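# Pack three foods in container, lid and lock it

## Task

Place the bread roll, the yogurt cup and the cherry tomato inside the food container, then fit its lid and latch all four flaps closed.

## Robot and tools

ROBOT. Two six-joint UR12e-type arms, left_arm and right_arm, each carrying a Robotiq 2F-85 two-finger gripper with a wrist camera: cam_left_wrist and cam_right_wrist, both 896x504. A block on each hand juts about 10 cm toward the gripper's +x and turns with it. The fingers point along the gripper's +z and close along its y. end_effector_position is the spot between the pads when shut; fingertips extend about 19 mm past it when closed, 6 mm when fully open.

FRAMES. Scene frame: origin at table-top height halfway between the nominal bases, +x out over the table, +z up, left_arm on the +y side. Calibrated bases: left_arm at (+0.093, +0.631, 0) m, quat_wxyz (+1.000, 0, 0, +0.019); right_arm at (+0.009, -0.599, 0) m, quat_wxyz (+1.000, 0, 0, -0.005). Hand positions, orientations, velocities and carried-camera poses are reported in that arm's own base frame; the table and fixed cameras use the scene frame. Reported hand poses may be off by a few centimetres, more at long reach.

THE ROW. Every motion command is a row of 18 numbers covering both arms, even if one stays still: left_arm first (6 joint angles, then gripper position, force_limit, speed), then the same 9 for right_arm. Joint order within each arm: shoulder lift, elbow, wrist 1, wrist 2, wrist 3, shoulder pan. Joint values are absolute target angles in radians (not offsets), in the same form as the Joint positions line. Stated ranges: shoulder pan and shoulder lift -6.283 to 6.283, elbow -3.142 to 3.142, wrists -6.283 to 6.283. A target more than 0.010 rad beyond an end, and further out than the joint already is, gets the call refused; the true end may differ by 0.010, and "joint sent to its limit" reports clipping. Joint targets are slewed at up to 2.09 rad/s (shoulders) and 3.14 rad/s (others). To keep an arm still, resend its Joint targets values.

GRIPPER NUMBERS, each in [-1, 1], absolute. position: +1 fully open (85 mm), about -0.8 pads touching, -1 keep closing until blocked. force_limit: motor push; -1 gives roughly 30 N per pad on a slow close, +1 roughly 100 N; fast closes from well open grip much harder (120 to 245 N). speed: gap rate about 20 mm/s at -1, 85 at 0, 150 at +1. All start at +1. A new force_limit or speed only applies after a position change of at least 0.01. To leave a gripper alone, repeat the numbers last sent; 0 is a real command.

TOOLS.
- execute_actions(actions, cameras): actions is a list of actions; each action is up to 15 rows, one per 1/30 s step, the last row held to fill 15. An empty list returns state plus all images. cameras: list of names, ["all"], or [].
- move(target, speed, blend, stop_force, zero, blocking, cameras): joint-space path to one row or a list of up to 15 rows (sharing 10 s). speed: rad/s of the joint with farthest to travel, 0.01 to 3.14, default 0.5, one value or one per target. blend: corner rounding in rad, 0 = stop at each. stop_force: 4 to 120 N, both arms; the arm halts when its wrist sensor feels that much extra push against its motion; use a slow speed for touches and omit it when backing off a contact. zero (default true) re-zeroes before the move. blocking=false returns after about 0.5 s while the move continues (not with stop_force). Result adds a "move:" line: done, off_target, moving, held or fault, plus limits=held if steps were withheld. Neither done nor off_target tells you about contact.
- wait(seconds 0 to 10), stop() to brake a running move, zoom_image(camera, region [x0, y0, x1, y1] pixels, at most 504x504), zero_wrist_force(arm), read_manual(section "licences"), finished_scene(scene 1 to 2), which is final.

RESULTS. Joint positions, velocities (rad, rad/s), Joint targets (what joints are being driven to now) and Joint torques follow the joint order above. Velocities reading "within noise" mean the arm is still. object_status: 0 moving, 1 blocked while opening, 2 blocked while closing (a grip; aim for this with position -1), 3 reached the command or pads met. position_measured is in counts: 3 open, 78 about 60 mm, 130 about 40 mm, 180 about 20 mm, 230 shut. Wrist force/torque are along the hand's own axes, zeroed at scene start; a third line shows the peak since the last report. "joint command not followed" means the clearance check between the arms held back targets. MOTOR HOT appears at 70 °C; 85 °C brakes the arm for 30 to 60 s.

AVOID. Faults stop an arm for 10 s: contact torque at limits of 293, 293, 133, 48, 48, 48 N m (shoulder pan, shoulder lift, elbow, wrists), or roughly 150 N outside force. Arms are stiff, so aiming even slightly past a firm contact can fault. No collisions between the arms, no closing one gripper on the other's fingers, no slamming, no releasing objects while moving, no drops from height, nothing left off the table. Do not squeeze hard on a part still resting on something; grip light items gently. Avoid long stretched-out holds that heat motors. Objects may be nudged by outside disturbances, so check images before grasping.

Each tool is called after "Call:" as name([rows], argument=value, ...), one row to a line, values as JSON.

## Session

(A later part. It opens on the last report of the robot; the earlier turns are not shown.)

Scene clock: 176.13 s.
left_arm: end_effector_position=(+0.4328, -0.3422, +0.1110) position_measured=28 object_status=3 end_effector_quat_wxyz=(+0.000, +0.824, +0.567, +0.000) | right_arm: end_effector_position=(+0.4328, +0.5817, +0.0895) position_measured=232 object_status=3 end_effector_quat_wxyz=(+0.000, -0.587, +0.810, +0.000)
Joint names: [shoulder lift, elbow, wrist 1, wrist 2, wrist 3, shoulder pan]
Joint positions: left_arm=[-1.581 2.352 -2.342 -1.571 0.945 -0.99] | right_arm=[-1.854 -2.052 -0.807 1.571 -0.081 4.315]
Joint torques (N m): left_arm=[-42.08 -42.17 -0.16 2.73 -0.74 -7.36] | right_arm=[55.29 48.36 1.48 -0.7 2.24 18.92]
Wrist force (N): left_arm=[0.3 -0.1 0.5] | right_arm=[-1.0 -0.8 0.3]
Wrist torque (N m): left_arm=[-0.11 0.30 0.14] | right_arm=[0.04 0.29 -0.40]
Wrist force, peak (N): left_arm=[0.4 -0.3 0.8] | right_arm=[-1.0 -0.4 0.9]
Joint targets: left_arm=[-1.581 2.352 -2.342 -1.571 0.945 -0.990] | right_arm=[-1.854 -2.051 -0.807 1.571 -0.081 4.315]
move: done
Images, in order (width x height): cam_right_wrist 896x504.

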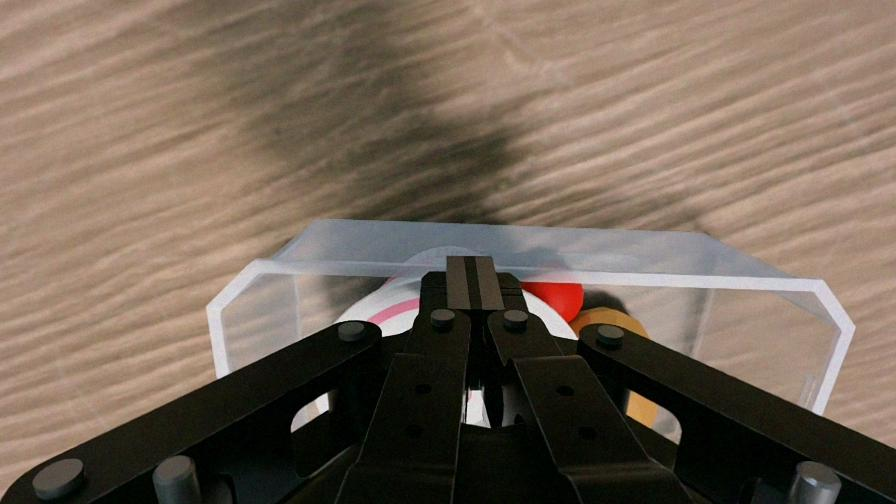

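Call:
move([
  [-1.58062,2.3521,-2.34228,-1.5708,0.94503,-0.99014,0.8,-0.4,-1,-1.87605,-1.94966,-0.88669,1.5708,-0.07821,4.3178,-1,-0.4,0],
  [-1.58062,2.3521,-2.34228,-1.5708,0.94503,-0.99014,0.8,-0.4,-1,-1.89303,-1.92563,-0.89374,1.5708,-1.6750,4.25516,0.47,-0.4,0],
], speed=[0.15,0.5], cameras=["cam_right_wrist"])

Scene clock: 183.63 s.
left_arm: end_effector_position=(+0.4328, -0.3422, +0.1110) position_measured=28 object_status=3 end_effector_quat_wxyz=(+0.000, +0.824, +0.567, +0.000) | right_arm: end_effector_position=(+0.4915, +0.6045, +0.1199) position_measured=70 object_status=0 end_effector_quat_wxyz=(+0.000, +0.984, -0.176, +0.000)
Joint names: [shoulder lift, elbow, wrist 1, wrist 2, wrist 3, shoulder pan]
Joint positions: left_arm=[-1.581 2.352 -2.342 -1.571 0.945 -0.99] | right_arm=[-1.893 -1.926 -0.894 1.571 -1.675 4.255]
Joint torques (N m): left_arm=[-41.86 -42.55 -0.35 3.02 -1.01 -11.63] | right_arm=[60.86 52.48 2.14 -0.88 -2.28 -14.31]
Wrist force (N): left_arm=[0.2 0.0 0.4] | right_arm=[-0.4 -0.8 0.8]
Wrist torque (N m): left_arm=[-0.09 0.32 0.14] | right_arm=[0.05 0.08 -0.24]
Wrist force, peak (N): left_arm=[0.6 -0.4 0.7] | right_arm=[-1.6 -1.2 0.5]
Joint targets: left_arm=[-1.581 2.352 -2.342 -1.571 0.945 -0.990] | right_arm=[-1.893 -1.926 -0.894 1.571 -1.675 4.255]
move: done
Images, in order (width x height): cam_right_wrist 896x504.

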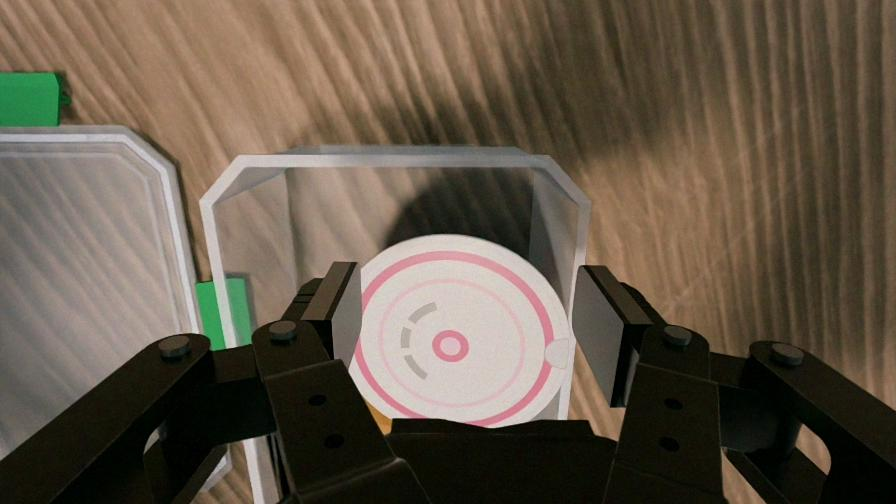

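Call:
move(target=[-1.58062,2.3521,-2.34228,-1.5708,0.94503,-0.99014,0.8,-0.4,-1,-1.83328,-2.0092,-0.86992,1.5708,-1.62284,4.30735,-1,-0.4,0], speed=0.2)

Call:
move(target=[-1.58062,2.3521,-2.34228,-1.5708,0.94503,-0.99014,0.8,-0.4,-1,-1.88183,-2.035,-0.79557,1.5708,-1.62284,4.30735,-1,-0.4,0], speed=0.03, stop_force=25, cameras=["cam_right_wrist"])

Scene clock: 185.60 s.
left_arm: end_effector_position=(+0.4328, -0.3422, +0.1110) position_measured=28 object_status=3 end_effector_quat_wxyz=(+0.000, +0.824, +0.567, +0.000) | right_arm: end_effector_position=(+0.4421, +0.5891, +0.1199) position_measured=232 object_status=3 end_effector_quat_wxyz=(+0.000, +0.984, -0.176, +0.000)
Joint names: [shoulder lift, elbow, wrist 1, wrist 2, wrist 3, shoulder pan]
Joint positions: left_arm=[-1.581 2.352 -2.342 -1.571 0.945 -0.99] | right_arm=[-1.833 -2.009 -0.87 1.571 -1.623 4.307]
Joint torques (N m): left_arm=[-41.56 -43.23 -0.32 3.01 -1.09 -13.95] | right_arm=[78.3 30.11 7.74 -0.67 1.92 16.92]
Wrist force (N): left_arm=[0.2 -0.1 0.2] | right_arm=[-0.6 -0.5 1.1]
Wrist torque (N m): left_arm=[-0.10 0.32 0.14] | right_arm=[0.02 0.22 -0.38]
Wrist force, peak (N): left_arm=[0.1 -0.3 0.7] | right_arm=[-1.8 -0.8 1.0]
Joint targets: left_arm=[-1.581 2.352 -2.342 -1.571 0.945 -0.990] | right_arm=[-1.833 -2.009 -0.870 1.571 -1.623 4.307]
move: done

Scene clock: 188.87 s.
left_arm: end_effector_position=(+0.4328, -0.3422, +0.1110) position_measured=28 object_status=3 end_effector_quat_wxyz=(+0.000, +0.824, +0.567, +0.000) | right_arm: end_effector_position=(+0.4422, +0.5893, +0.0871) position_measured=232 object_status=3 end_effector_quat_wxyz=(+0.000, +0.984, -0.176, +0.000)
Joint names: [shoulder lift, elbow, wrist 1, wrist 2, wrist 3, shoulder pan]
Joint positions: left_arm=[-1.581 2.352 -2.342 -1.571 0.945 -0.99] | right_arm=[-1.873 -2.03 -0.809 1.571 -1.623 4.307]
Joint torques (N m): left_arm=[-42.63 -43.89 -0.12 3.16 -0.86 -8.81] | right_arm=[65.2 37.44 0.01 -0.63 1.77 20.86]
Wrist force (N): left_arm=[-0.1 0.0 0.4] | right_arm=[0.0 2.8 -22.3]
Wrist torque (N m): left_arm=[-0.09 0.37 0.14] | right_arm=[-0.08 0.28 -0.36]
Wrist force, peak (N): left_arm=[0.0 -0.4 0.7] | right_arm=[0.8 6.5 -32.6]
Joint targets: left_arm=[-1.581 2.352 -2.342 -1.571 0.945 -0.990] | right_arm=[-1.873 -2.030 -0.809 1.571 -1.623 4.307]
move: contact (right_arm); right_arm: the wrist 1 is farthest, 0.013 rad from its target
Images, in order (width x height): cam_right_wrist 896x504.

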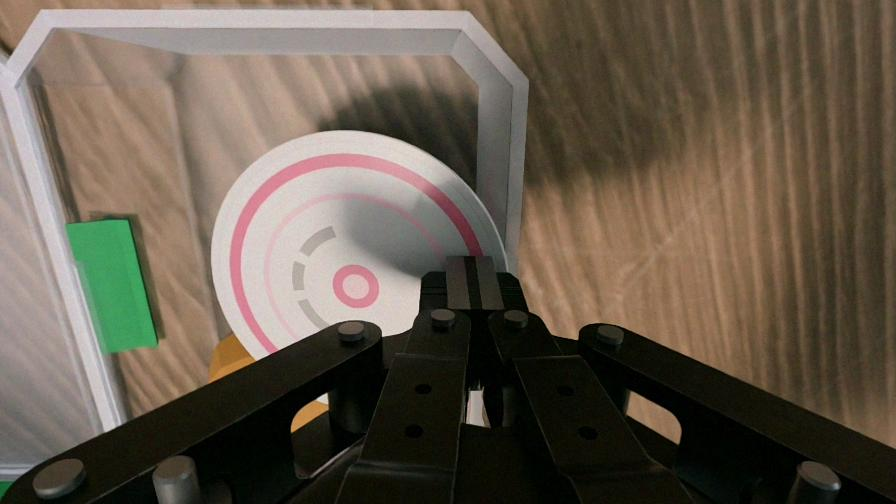

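Call:
move(target=[-1.58062,2.3521,-2.34228,-1.5708,0.94503,-0.99014,0.8,-0.4,-1,-1.89489,-2.0112,-0.80631,1.5708,-1.62197,4.30822,-1,-0.4,0], speed=0.03, stop_force=30, cameras=["cam_right_wrist"])

Scene clock: 190.67 s.
left_arm: end_effector_position=(+0.4328, -0.3422, +0.1110) position_measured=28 object_status=3 end_effector_quat_wxyz=(+0.000, +0.824, +0.567, +0.000) | right_arm: end_effector_position=(+0.4462, +0.6004, +0.0820) position_measured=232 object_status=3 end_effector_quat_wxyz=(+0.000, +0.984, -0.176, +0.000)
Joint names: [shoulder lift, elbow, wrist 1, wrist 2, wrist 3, shoulder pan]
Joint positions: left_arm=[-1.581 2.352 -2.342 -1.571 0.945 -0.99] | right_arm=[-1.895 -2.011 -0.806 1.571 -1.622 4.308]
Joint torques (N m): left_arm=[-40.9 -42.57 -0.27 3.03 -0.61 -15.23] | right_arm=[59.49 46.88 7.54 -0.54 1.9 18.02]
Wrist force (N): left_arm=[-0.2 -0.4 0.3] | right_arm=[-0.3 -0.1 0.5]
Wrist torque (N m): left_arm=[-0.15 0.39 0.14] | right_arm=[0.14 0.12 -0.33]
Wrist force, peak (N): left_arm=[0.3 -0.3 0.6] | right_arm=[-0.5 8.6 -40.6]
Joint targets: left_arm=[-1.581 2.352 -2.342 -1.571 0.945 -0.990] | right_arm=[-1.895 -2.011 -0.806 1.571 -1.622 4.308]
move: done
Images, in order (width x height): cam_right_wrist 896x504.

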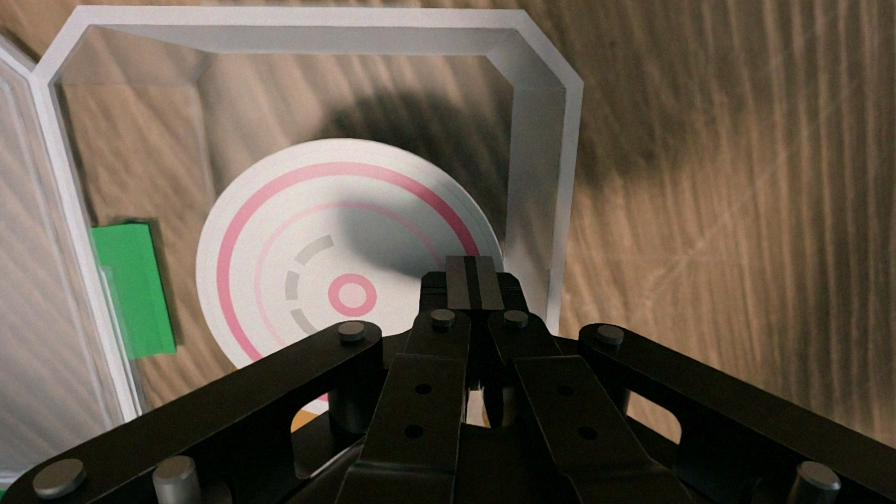

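Call:
move([
  [-1.58062,2.3521,-2.34228,-1.5708,0.94503,-0.99014,0.8,-0.4,-1,-1.83328,-2.0092,-0.86992,1.5708,-1.62284,4.30735,-1,-0.4,0],
  [-1.58062,2.3521,-2.34228,-1.5708,0.94503,-0.99014,0.8,-0.4,-1,-2.00251,-1.74022,-0.96967,1.5708,-0.04399,4.35202,0.9,-0.4,0],
], speed=[0.15,0.6], blend=[0.03,0], cameras=["all"])

Scene clock: 195.90 s.
left_arm: end_effector_position=(+0.4328, -0.3422, +0.1110) position_measured=28 object_status=3 end_effector_quat_wxyz=(+0.000, +0.824, +0.567, +0.000) | right_arm: end_effector_position=(+0.4618, +0.7317, +0.1300) position_measured=16 object_status=0 end_effector_quat_wxyz=(+0.000, -0.587, +0.810, +0.000)
Joint names: [shoulder lift, elbow, wrist 1, wrist 2, wrist 3, shoulder pan]
Joint positions: left_arm=[-1.581 2.352 -2.342 -1.571 0.945 -0.99] | right_arm=[-2.003 -1.74 -0.97 1.571 -0.044 4.352]
Joint torques (N m): left_arm=[-41.54 -41.91 -0.34 3.01 -0.73 -13.28] | right_arm=[70.7 53.42 1.82 -0.07 2.09 16.45]
Wrist force (N): left_arm=[0.0 -0.4 0.4] | right_arm=[-1.1 -0.6 0.2]
Wrist torque (N m): left_arm=[-0.16 0.36 0.14] | right_arm=[0.09 0.28 -0.34]
Wrist force, peak (N): left_arm=[0.5 -0.3 0.7] | right_arm=[-1.3 -0.5 1.2]
Joint targets: left_arm=[-1.581 2.352 -2.342 -1.571 0.945 -0.990] | right_arm=[-2.003 -1.740 -0.970 1.571 -0.044 4.352]
move: done

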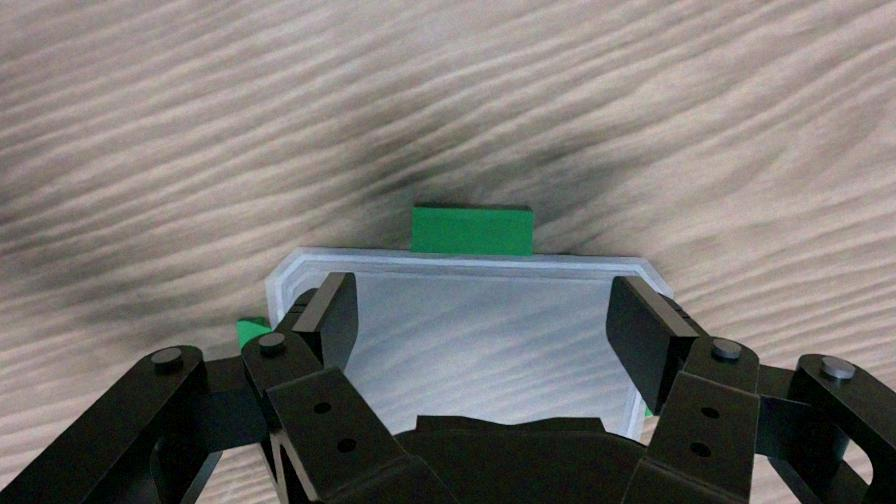

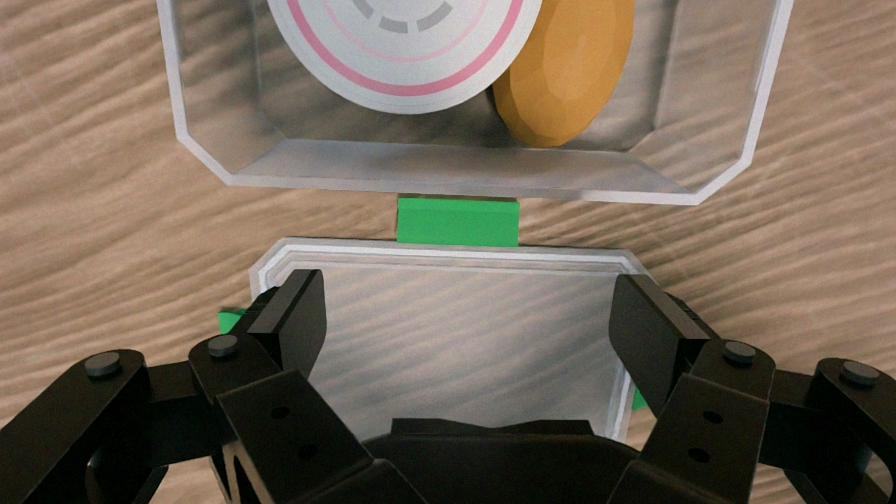

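Call:
move(target=[-1.40447,2.418,-2.58433,-1.5708,0.94503,-0.99014,0.8,-0.4,-1,-2.12343,-1.79874,-0.79023,1.5708,-0.04399,4.35202,0.9,-0.4,0], speed=0.15, stop_force=8)

Call:
move([
  [-1.40447,2.418,-2.58433,-1.5708,0.94503,-0.99014,-1,-0.4,-1,-2.12343,-1.79874,-0.79023,1.5708,-0.04399,4.35202,-1,-0.4,-1],
  [-1.61014,2.33508,-2.29574,-1.5708,0.94503,-0.99014,-1,-0.4,-1,-2.00251,-1.74022,-0.96967,1.5708,-0.04399,4.35202,-1,-0.4,-1],
], speed=0.08, cameras=["all"])

Scene clock: 199.43 s.
left_arm: end_effector_position=(+0.4328, -0.3422, +0.0159) position_measured=28 object_status=3 end_effector_quat_wxyz=(+0.000, +0.824, +0.567, +0.000) | right_arm: end_effector_position=(+0.4618, +0.7317, +0.0161) position_measured=16 object_status=3 end_effector_quat_wxyz=(+0.000, -0.587, +0.810, +0.000)
Joint names: [shoulder lift, elbow, wrist 1, wrist 2, wrist 3, shoulder pan]
Joint positions: left_arm=[-1.404 2.418 -2.584 -1.571 0.945 -0.99] | right_arm=[-2.123 -1.799 -0.79 1.571 -0.044 4.352]
Joint torques (N m): left_arm=[-25.65 -20.6 -7.67 2.66 -0.83 -12.77] | right_arm=[78.49 27.41 7.31 -0.23 1.91 17.13]
Wrist force (N): left_arm=[0.0 -0.1 0.3] | right_arm=[-1.4 -0.5 0.3]
Wrist torque (N m): left_arm=[-0.09 0.33 0.14] | right_arm=[0.05 0.24 -0.32]
Wrist force, peak (N): left_arm=[0.1 0.0 1.5] | right_arm=[-1.9 -0.8 0.8]
Joint targets: left_arm=[-1.404 2.418 -2.584 -1.571 0.945 -0.990] | right_arm=[-2.123 -1.799 -0.790 1.571 -0.044 4.352]
move: done

Scene clock: 204.97 s.
left_arm: end_effector_position=(+0.4328, -0.3422, +0.1300) position_measured=77 object_status=2 end_effector_quat_wxyz=(+0.000, +0.824, +0.567, +0.000) | right_arm: end_effector_position=(+0.4618, +0.7317, +0.1299) position_measured=78 object_status=2 end_effector_quat_wxyz=(+0.000, -0.587, +0.810, +0.000)
Joint names: [shoulder lift, elbow, wrist 1, wrist 2, wrist 3, shoulder pan]
Joint positions: left_arm=[-1.61 2.335 -2.296 -1.571 0.945 -0.99] | right_arm=[-2.003 -1.74 -0.97 1.571 -0.044 4.352]
Joint torques (N m): left_arm=[-40.93 -39.98 1.17 -0.91 -0.82 -12.07] | right_arm=[94.23 48.9 -0.53 -0.36 0.6 10.25]
Wrist force (N): left_arm=[-8.2 2.1 1.4] | right_arm=[-9.0 1.8 1.2]
Wrist torque (N m): left_arm=[-0.18 0.28 -0.05] | right_arm=[0.06 0.18 -0.61]
Wrist force, peak (N): left_arm=[0.0 -1.4 -12.5] | right_arm=[8.6 -5.1 -0.6]
Joint targets: left_arm=[-1.610 2.335 -2.296 -1.571 0.945 -0.990] | right_arm=[-2.003 -1.740 -0.970 1.571 -0.044 4.352]
move: done

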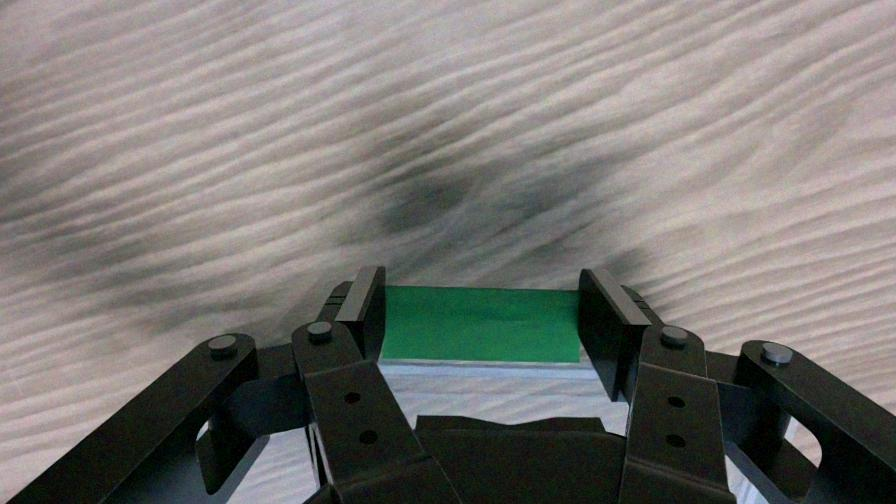

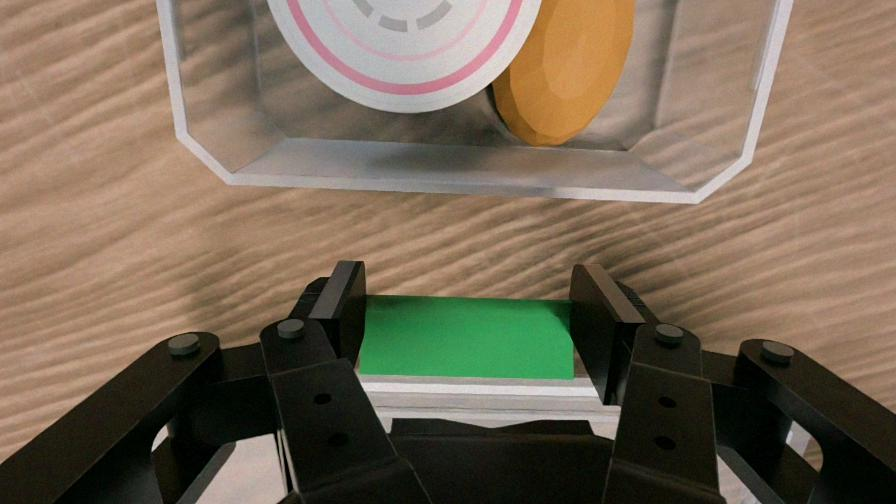

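Call:
move([
  [-1.58508,2.31104,-2.29676,-1.5708,0.87684,-1.05833,-1,-0.4,-1,-1.94137,-1.8326,-0.93843,1.5708,-0.04488,4.35113,-1,-0.4,-1],
  [-1.55543,2.28134,-2.29671,-1.5708,0.81405,-1.12112,-1,-0.4,-1,-1.88036,-1.92124,-0.9108,1.5708,-0.04631,4.3497,-1,-0.4,-1],
  [-1.52185,2.24623,-2.29518,-1.5708,0.75671,-1.17846,-1,-0.4,-1,-1.81846,-2.00643,-0.88751,1.5708,-0.0478,4.34821,-1,-0.4,-1],
  [-1.47778,2.1978,-2.29082,-1.5708,0.72136,-1.22777,-1,-0.4,-1,-1.75301,-2.09127,-0.86812,1.5708,-0.03817,4.34388,-1,-0.4,-1],
], speed=0.12, blend=[0.01,0.01,0.01,0], cameras=["all"])

Scene clock: 209.40 s.
left_arm: end_effector_position=(+0.3680, -0.5124, +0.1299) position_measured=77 object_status=2 end_effector_quat_wxyz=(+0.000, +0.827, +0.562, +0.000) | right_arm: end_effector_position=(+0.4028, +0.5596, +0.1300) position_measured=78 object_status=2 end_effector_quat_wxyz=(+0.000, -0.581, +0.814, +0.000)
Joint names: [shoulder lift, elbow, wrist 1, wrist 2, wrist 3, shoulder pan]
Joint positions: left_arm=[-1.478 2.198 -2.291 -1.571 0.721 -1.228] | right_arm=[-1.753 -2.091 -0.868 1.571 -0.038 4.344]
Joint torques (N m): left_arm=[-29.29 -40.33 1.65 3.23 -2.26 -12.48] | right_arm=[71.63 27.57 5.25 -0.15 2.53 -19.75]
Wrist force (N): left_arm=[-7.1 2.5 -0.3] | right_arm=[-6.5 1.9 0.2]
Wrist torque (N m): left_arm=[-0.12 0.25 0.10] | right_arm=[-0.01 0.04 -0.63]
Wrist force, peak (N): left_arm=[-8.7 2.0 -0.2] | right_arm=[-9.3 1.7 0.7]
Joint targets: left_arm=[-1.478 2.198 -2.291 -1.571 0.721 -1.228] | right_arm=[-1.753 -2.091 -0.868 1.571 -0.038 4.344]
move: done

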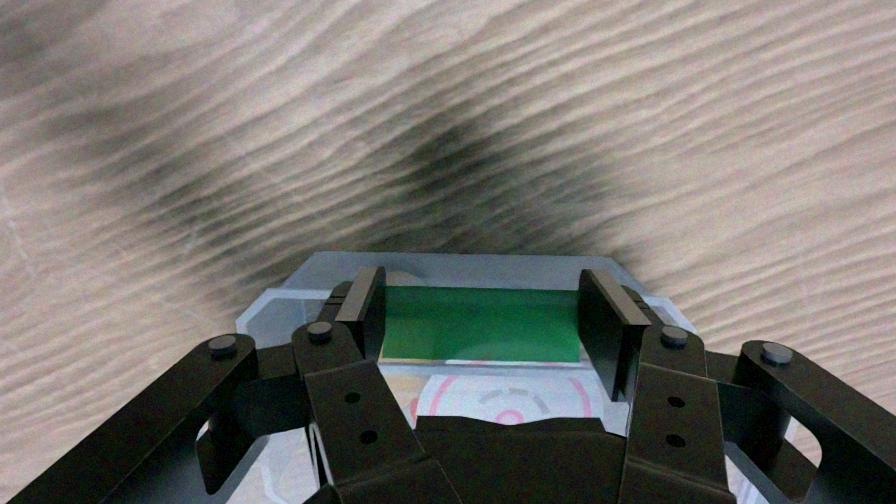

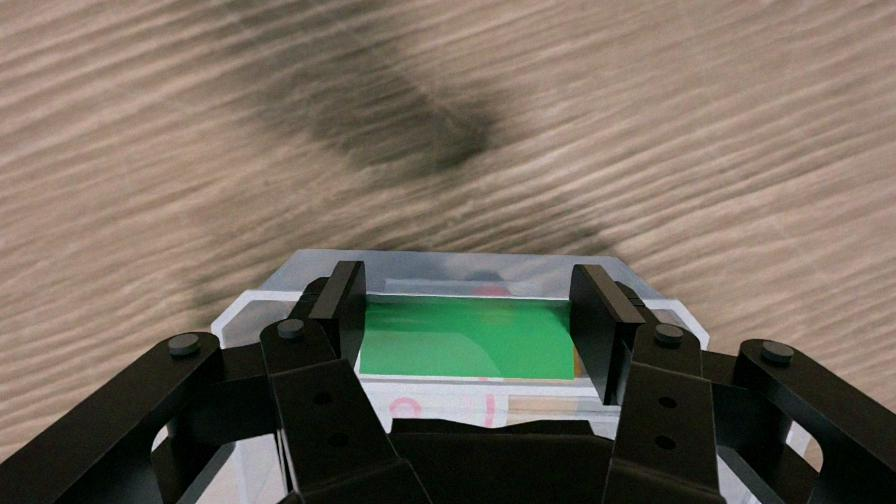

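Call:
move(target=[-1.42172,2.2282,-2.37728,-1.5708,0.72136,-1.22777,-1,-0.4,-1,-1.80423,-2.11955,-0.78862,1.5708,-0.03817,4.34388,-1,-0.4,-1], speed=0.08, cameras=["all"])

Call:
move(target=[-1.38471,2.24396,-2.43005,-1.5708,0.72136,-1.22777,-1,-0.4,-1,-1.8375,-2.1342,-0.7407,1.5708,-0.03817,4.34388,-1,-0.4,-1], speed=0.02, stop_force=8, cameras=["all"])

Scene clock: 211.10 s.
left_arm: end_effector_position=(+0.3680, -0.5125, +0.0902) position_measured=77 object_status=2 end_effector_quat_wxyz=(+0.000, +0.827, +0.562, +0.000) | right_arm: end_effector_position=(+0.4027, +0.5595, +0.0901) position_measured=78 object_status=2 end_effector_quat_wxyz=(+0.000, -0.581, +0.814, +0.000)
Joint names: [shoulder lift, elbow, wrist 1, wrist 2, wrist 3, shoulder pan]
Joint positions: left_arm=[-1.422 2.228 -2.377 -1.571 0.721 -1.228] | right_arm=[-1.804 -2.119 -0.789 1.571 -0.038 4.344]
Joint torques (N m): left_arm=[-31.66 -24.5 -5.69 2.39 -2.64 -12.5] | right_arm=[47.88 23.21 6.03 -0.12 2.06 -14.03]
Wrist force (N): left_arm=[-6.6 2.5 1.0] | right_arm=[-7.0 2.6 2.6]
Wrist torque (N m): left_arm=[-0.10 0.27 0.11] | right_arm=[0.14 0.13 -0.62]
Wrist force, peak (N): left_arm=[-7.1 2.5 -0.2] | right_arm=[-7.0 2.6 2.6]
Joint targets: left_arm=[-1.422 2.228 -2.377 -1.571 0.721 -1.228] | right_arm=[-1.804 -2.120 -0.789 1.571 -0.038 4.344]
move: done

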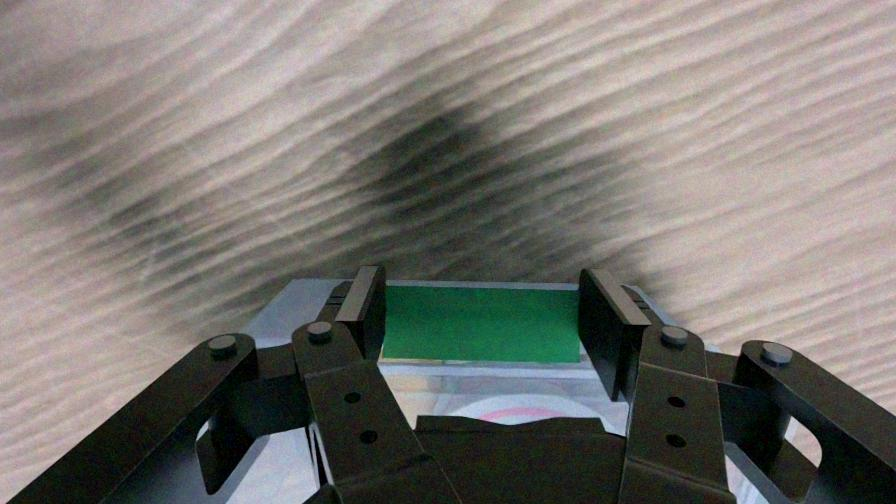

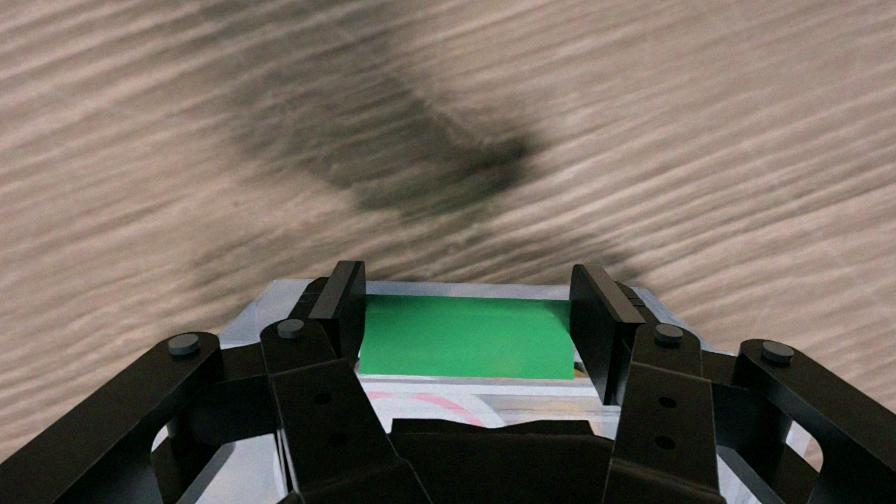

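Scene clock: 213.80 s.
left_arm: end_effector_position=(+0.3680, -0.5127, +0.0796) position_measured=77 object_status=2 end_effector_quat_wxyz=(+0.000, +0.827, +0.562, +0.000) | right_arm: end_effector_position=(+0.4028, +0.5597, +0.0769) position_measured=78 object_status=2 end_effector_quat_wxyz=(+0.000, -0.581, +0.814, +0.000)
Joint names: [shoulder lift, elbow, wrist 1, wrist 2, wrist 3, shoulder pan]
Joint positions: left_arm=[-1.406 2.235 -2.4 -1.571 0.721 -1.228] | right_arm=[-1.822 -2.127 -0.762 1.571 -0.038 4.344]
Joint torques (N m): left_arm=[-47.33 -30.41 3.78 1.49 -2.84 0.92] | right_arm=[65.96 32.87 -3.28 -0.2 1.5 -8.92]
Wrist force (N): left_arm=[-12.3 0.4 -10.1] | right_arm=[-13.6 0.8 -7.5]
Wrist torque (N m): left_arm=[-0.23 0.03 0.19] | right_arm=[0.29 -0.20 -0.57]
Wrist force, peak (N): left_arm=[-13.3 0.6 -10.5] | right_arm=[-15.3 0.7 -8.3]
Joint targets: left_arm=[-1.406 2.235 -2.400 -1.571 0.721 -1.228] | right_arm=[-1.822 -2.127 -0.762 1.571 -0.038 4.344]
move: contact (left_arm, right_arm); left_arm: the wrist 1 is farthest, 0.030 rad from its target; right_arm: the wrist 1 is farthest, 0.022 rad from its target

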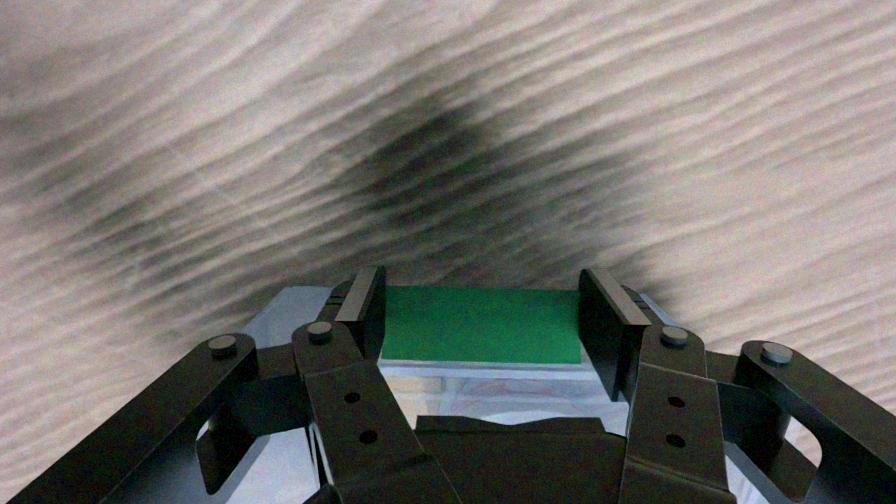

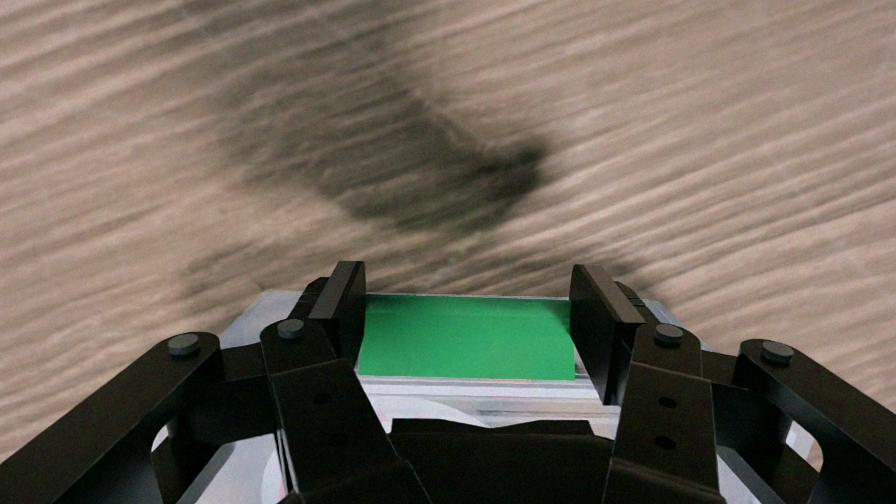

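Call:
move([
  [-1.406,2.235,-2.400,-1.5708,0.72136,-1.22777,0.8,-0.4,-1,-1.822,-2.127,-0.762,1.5708,-0.03817,4.34388,0.8,-0.4,-1],
  [-1.47778,2.1978,-2.29082,-1.5708,0.72136,-1.22777,0.8,-0.4,-1,-1.75301,-2.09127,-0.86812,1.5708,-0.03817,4.34388,0.8,-0.4,-1],
], speed=0.1, cameras=["all"])

Scene clock: 216.80 s.
left_arm: end_effector_position=(+0.3680, -0.5125, +0.1299) position_measured=28 object_status=3 end_effector_quat_wxyz=(+0.000, +0.827, +0.562, +0.000) | right_arm: end_effector_position=(+0.4027, +0.5595, +0.1299) position_measured=28 object_status=3 end_effector_quat_wxyz=(+0.000, -0.581, +0.814, +0.000)
Joint names: [shoulder lift, elbow, wrist 1, wrist 2, wrist 3, shoulder pan]
Joint positions: left_arm=[-1.478 2.198 -2.291 -1.571 0.721 -1.228] | right_arm=[-1.753 -2.091 -0.868 1.571 -0.038 4.344]
Joint torques (N m): left_arm=[-51.35 -44.66 -0.28 0.88 -2.92 14.19] | right_arm=[69.58 51.48 2.34 -0.56 1.5 -6.05]
Wrist force (N): left_arm=[0.1 -0.2 -0.2] | right_arm=[-0.4 -0.4 0.6]
Wrist torque (N m): left_arm=[-0.11 0.30 0.29] | right_arm=[0.04 0.18 -0.37]
Wrist force, peak (N): left_arm=[-12.5 0.1 -10.3] | right_arm=[-14.6 0.6 -7.3]
Joint targets: left_arm=[-1.478 2.198 -2.291 -1.571 0.721 -1.228] | right_arm=[-1.753 -2.091 -0.868 1.571 -0.038 4.344]
move: done

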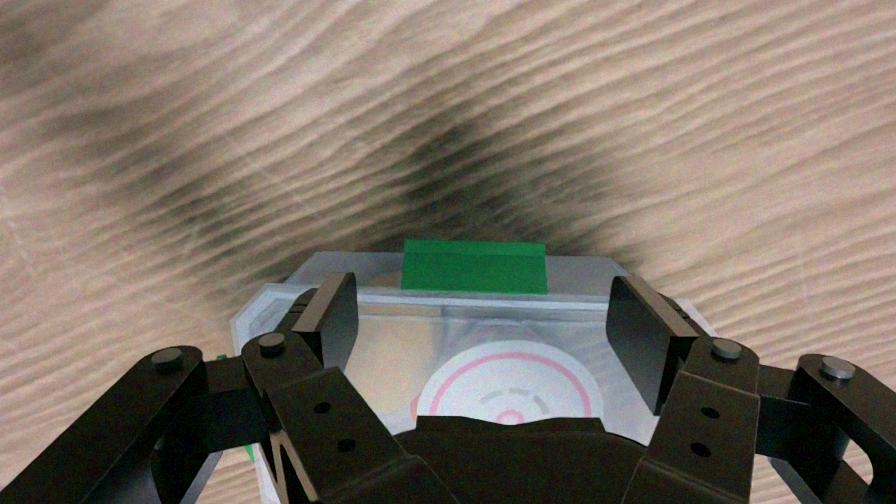

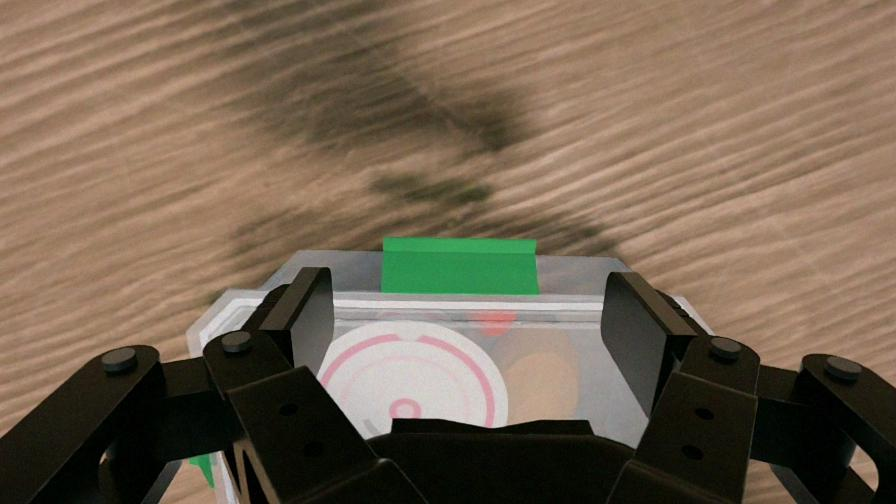

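Call:
move(target=[-1.45583,2.1725,-2.28747,-1.5708,0.66999,-1.26518,-1,-0.4,-1,-1.80125,-2.0291,-0.88205,1.5708,-0.04718,4.34883,-1,-0.4,-1], speed=0.15)

Call:
move(target=[-1.38915,2.2077,-2.38935,-1.5708,0.66999,-1.26518,-1,-0.4,-1,-1.86046,-2.0613,-0.79064,1.5708,-0.04718,4.34883,-1,-0.4,-1], speed=0.025, stop_force=30, cameras=["all"])

Scene clock: 221.00 s.
left_arm: end_effector_position=(+0.3530, -0.5399, +0.1300) position_measured=230 object_status=0 end_effector_quat_wxyz=(+0.000, +0.824, +0.567, +0.000) | right_arm: end_effector_position=(+0.4121, +0.5933, +0.1300) position_measured=230 object_status=0 end_effector_quat_wxyz=(+0.000, -0.587, +0.810, +0.000)
Joint names: [shoulder lift, elbow, wrist 1, wrist 2, wrist 3, shoulder pan]
Joint positions: left_arm=[-1.456 2.172 -2.287 -1.571 0.67 -1.265] | right_arm=[-1.801 -2.029 -0.882 1.571 -0.047 4.349]
Joint torques (N m): left_arm=[-31.41 -44.32 -0.3 -1.64 -2.79 -13.83] | right_arm=[52.9 50.77 1.58 -0.09 -1.95 19.81]
Wrist force (N): left_arm=[0.1 -0.4 0.1] | right_arm=[-0.9 -0.3 0.7]
Wrist torque (N m): left_arm=[-0.14 0.29 0.29] | right_arm=[0.10 0.26 -0.27]
Wrist force, peak (N): left_arm=[-1.4 -0.2 0.2] | right_arm=[-1.9 -0.5 0.7]
Joint targets: left_arm=[-1.456 2.172 -2.287 -1.571 0.670 -1.265] | right_arm=[-1.801 -2.029 -0.882 1.571 -0.047 4.349]
move: done

Scene clock: 225.33 s.
left_arm: end_effector_position=(+0.3531, -0.5404, +0.0928) position_measured=230 object_status=3 end_effector_quat_wxyz=(+0.000, +0.824, +0.567, +0.000) | right_arm: end_effector_position=(+0.4122, +0.5938, +0.0934) position_measured=230 object_status=3 end_effector_quat_wxyz=(+0.000, -0.587, +0.810, +0.000)
Joint names: [shoulder lift, elbow, wrist 1, wrist 2, wrist 3, shoulder pan]
Joint positions: left_arm=[-1.404 2.2 -2.367 -1.571 0.67 -1.265] | right_arm=[-1.846 -2.054 -0.812 1.571 -0.047 4.349]
Joint torques (N m): left_arm=[-38.98 -31.39 0.77 -3.45 -2.77 -15.73] | right_arm=[54.84 36.28 0.24 -0.27 -2.02 17.82]
Wrist force (N): left_arm=[5.9 -4.6 -30.9] | right_arm=[6.7 0.6 -32.3]
Wrist torque (N m): left_arm=[0.01 0.45 0.30] | right_arm=[0.12 0.53 -0.26]
Wrist force, peak (N): left_arm=[11.2 -8.8 -45.0] | right_arm=[13.0 1.1 -44.5]
Joint targets: left_arm=[-1.404 2.200 -2.367 -1.571 0.670 -1.265] | right_arm=[-1.846 -2.054 -0.812 1.571 -0.047 4.349]
move: contact (left_arm, right_arm); left_arm: the wrist 1 is farthest, 0.023 rad from its target; right_arm: the wrist 1 is farthest, 0.022 rad from its target

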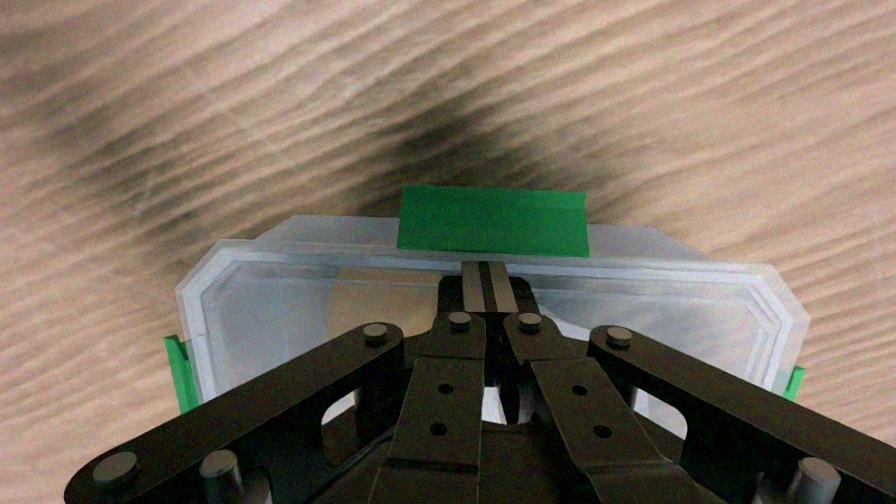

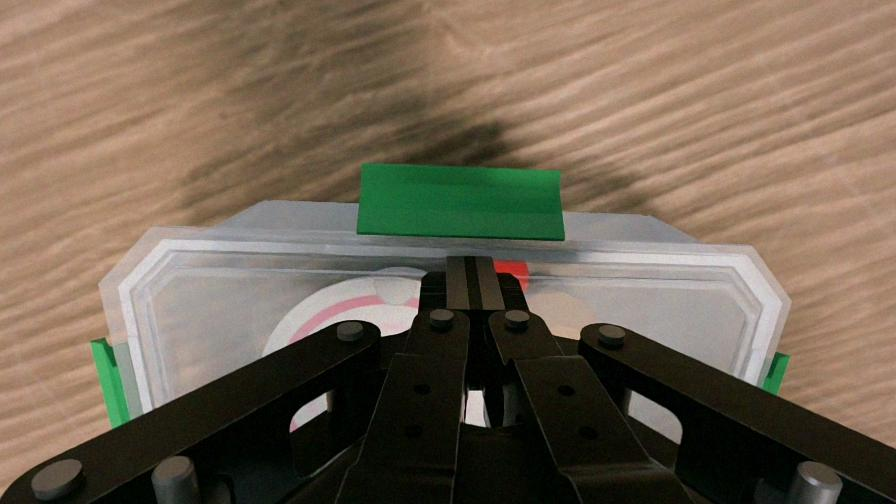

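Call:
move(target=[-1.38915,2.2077,-2.38935,-1.5708,0.66999,-1.26518,-1,-0.4,-1,-1.86046,-2.0613,-0.79064,1.5708,-0.04718,4.34883,-1,-0.4,-1], speed=0.012, stop_force=58, zero=false, cameras=["all"])

Scene clock: 226.90 s.
left_arm: end_effector_position=(+0.3531, -0.5405, +0.0921) position_measured=230 object_status=3 end_effector_quat_wxyz=(+0.000, +0.824, +0.567, +0.000) | right_arm: end_effector_position=(+0.4123, +0.5939, +0.0927) position_measured=230 object_status=3 end_effector_quat_wxyz=(+0.000, -0.587, +0.810, +0.000)
Joint names: [shoulder lift, elbow, wrist 1, wrist 2, wrist 3, shoulder pan]
Joint positions: left_arm=[-1.403 2.2 -2.368 -1.571 0.67 -1.265] | right_arm=[-1.847 -2.054 -0.811 1.571 -0.047 4.349]
Joint torques (N m): left_arm=[-22.74 -23.29 1.24 -3.43 -2.65 -16.07] | right_arm=[36.45 26.08 -0.59 -0.5 -2.34 16.33]
Wrist force (N): left_arm=[15.1 -12.3 -60.5] | right_arm=[15.5 1.9 -60.1]
Wrist torque (N m): left_arm=[0.11 0.59 0.31] | right_arm=[0.15 0.83 -0.26]
Wrist force, peak (N): left_arm=[17.7 -14.3 -68.2] | right_arm=[19.6 1.8 -66.7]
Joint targets: left_arm=[-1.403 2.200 -2.368 -1.571 0.670 -1.265] | right_arm=[-1.847 -2.054 -0.811 1.571 -0.047 4.349]
move: contact (left_arm, right_arm); left_arm: the wrist 1 is farthest, 0.021 rad from its target; right_arm: the wrist 1 is farthest, 0.020 rad from its target

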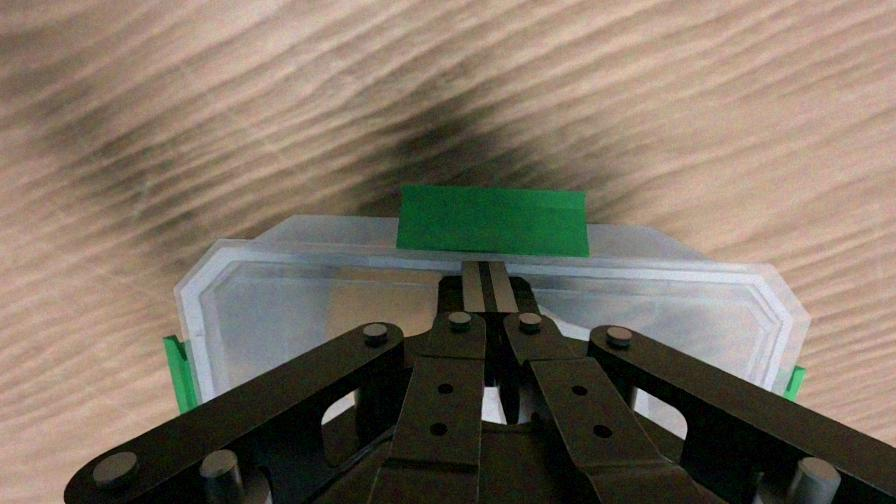

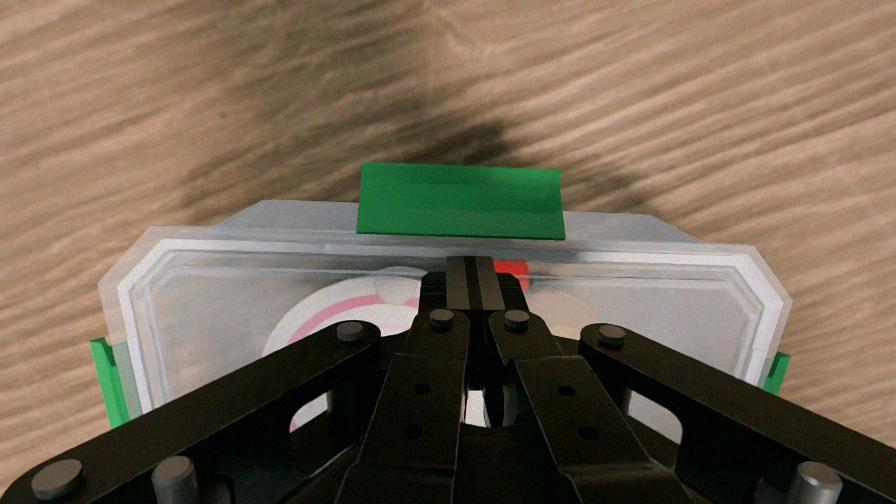

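Call:
move(target=[-1.38915,2.2077,-2.38935,-1.5708,0.66999,-1.26518,-1,-0.4,-1,-1.86046,-2.0613,-0.79064,1.5708,-0.04718,4.34883,-1,-0.4,-1], speed=0.01, stop_force=78, zero=false)

Call:
move(target=[-1.45583,2.1725,-2.28747,-1.5708,0.66999,-1.26518,-1,-0.4,-1,-1.80125,-2.0291,-0.88205,1.5708,-0.04718,4.34883,-1,-0.4,-1], speed=0.12, cameras=["all"])

Scene clock: 228.47 s.
left_arm: end_effector_position=(+0.3531, -0.5405, +0.0917) position_measured=230 object_status=3 end_effector_quat_wxyz=(+0.000, +0.824, +0.567, +0.000) | right_arm: end_effector_position=(+0.4123, +0.5940, +0.0922) position_measured=230 object_status=3 end_effector_quat_wxyz=(+0.000, -0.587, +0.810, +0.000)
Joint names: [shoulder lift, elbow, wrist 1, wrist 2, wrist 3, shoulder pan]
Joint positions: left_arm=[-1.402 2.2 -2.369 -1.571 0.67 -1.265] | right_arm=[-1.848 -2.054 -0.809 1.571 -0.047 4.349]
Joint torques (N m): left_arm=[-8.65 -18.63 1.6 -3 -2.78 -13.95] | right_arm=[19.09 21.19 -0.23 -0.4 -2.45 15.89]
Wrist force (N): left_arm=[21.6 -17.7 -81.4] | right_arm=[24.8 2.6 -81.8]
Wrist torque (N m): left_arm=[0.20 0.70 0.30] | right_arm=[0.11 1.21 -0.25]
Wrist force, peak (N): left_arm=[23.6 -19.2 -86.6] | right_arm=[28.5 2.6 -86.4]
Joint targets: left_arm=[-1.402 2.200 -2.369 -1.571 0.670 -1.265] | right_arm=[-1.848 -2.054 -0.809 1.571 -0.047 4.349]
move: contact (left_arm, right_arm); left_arm: the wrist 1 is farthest, 0.020 rad from its target; right_arm: the wrist 1 is farthest, 0.019 rad from its target

Scene clock: 229.57 s.
left_arm: end_effector_position=(+0.3530, -0.5399, +0.1299) position_measured=230 object_status=3 end_effector_quat_wxyz=(+0.000, +0.824, +0.567, +0.000) | right_arm: end_effector_position=(+0.4121, +0.5933, +0.1299) position_measured=230 object_status=3 end_effector_quat_wxyz=(+0.000, -0.587, +0.810, +0.000)
Joint names: [shoulder lift, elbow, wrist 1, wrist 2, wrist 3, shoulder pan]
Joint positions: left_arm=[-1.456 2.173 -2.288 -1.571 0.67 -1.265] | right_arm=[-1.801 -2.029 -0.882 1.571 -0.047 4.349]
Joint torques (N m): left_arm=[-52.27 -45.48 -0.04 -3.8 -2.91 -15.6] | right_arm=[77.77 50.6 1.78 -0.26 -2.29 16.85]
Wrist force (N): left_arm=[-0.2 0.0 0.1] | right_arm=[-0.8 -0.1 0.6]
Wrist torque (N m): left_arm=[-0.07 0.35 0.29] | right_arm=[0.12 0.24 -0.25]
Wrist force, peak (N): left_arm=[22.0 -17.4 -80.1] | right_arm=[25.0 2.5 -80.2]
Joint targets: left_arm=[-1.456 2.172 -2.287 -1.571 0.670 -1.265] | right_arm=[-1.801 -2.029 -0.882 1.571 -0.047 4.349]
move: done

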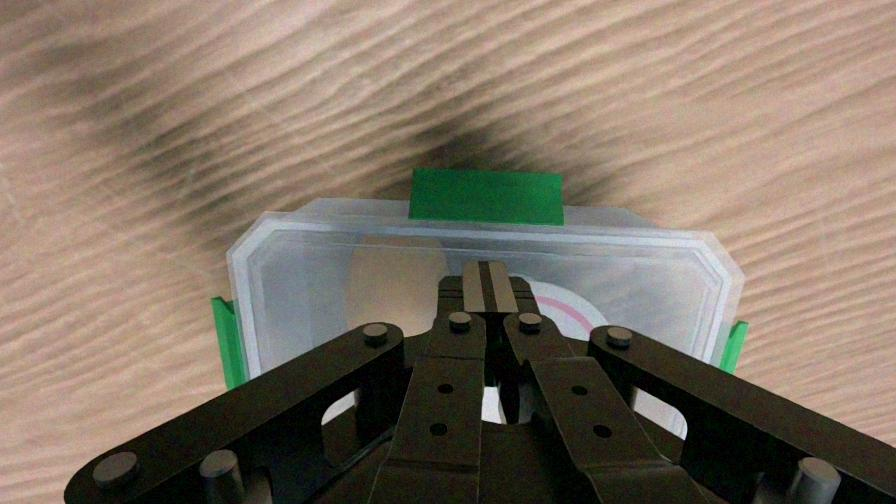

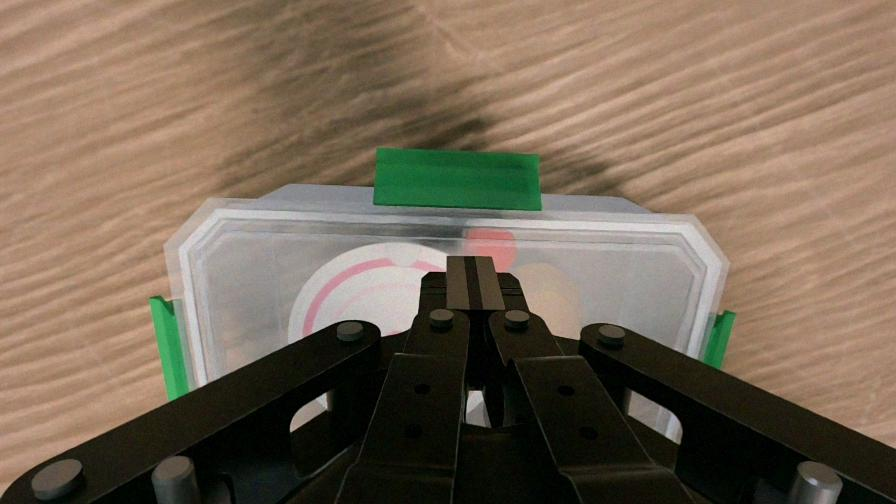

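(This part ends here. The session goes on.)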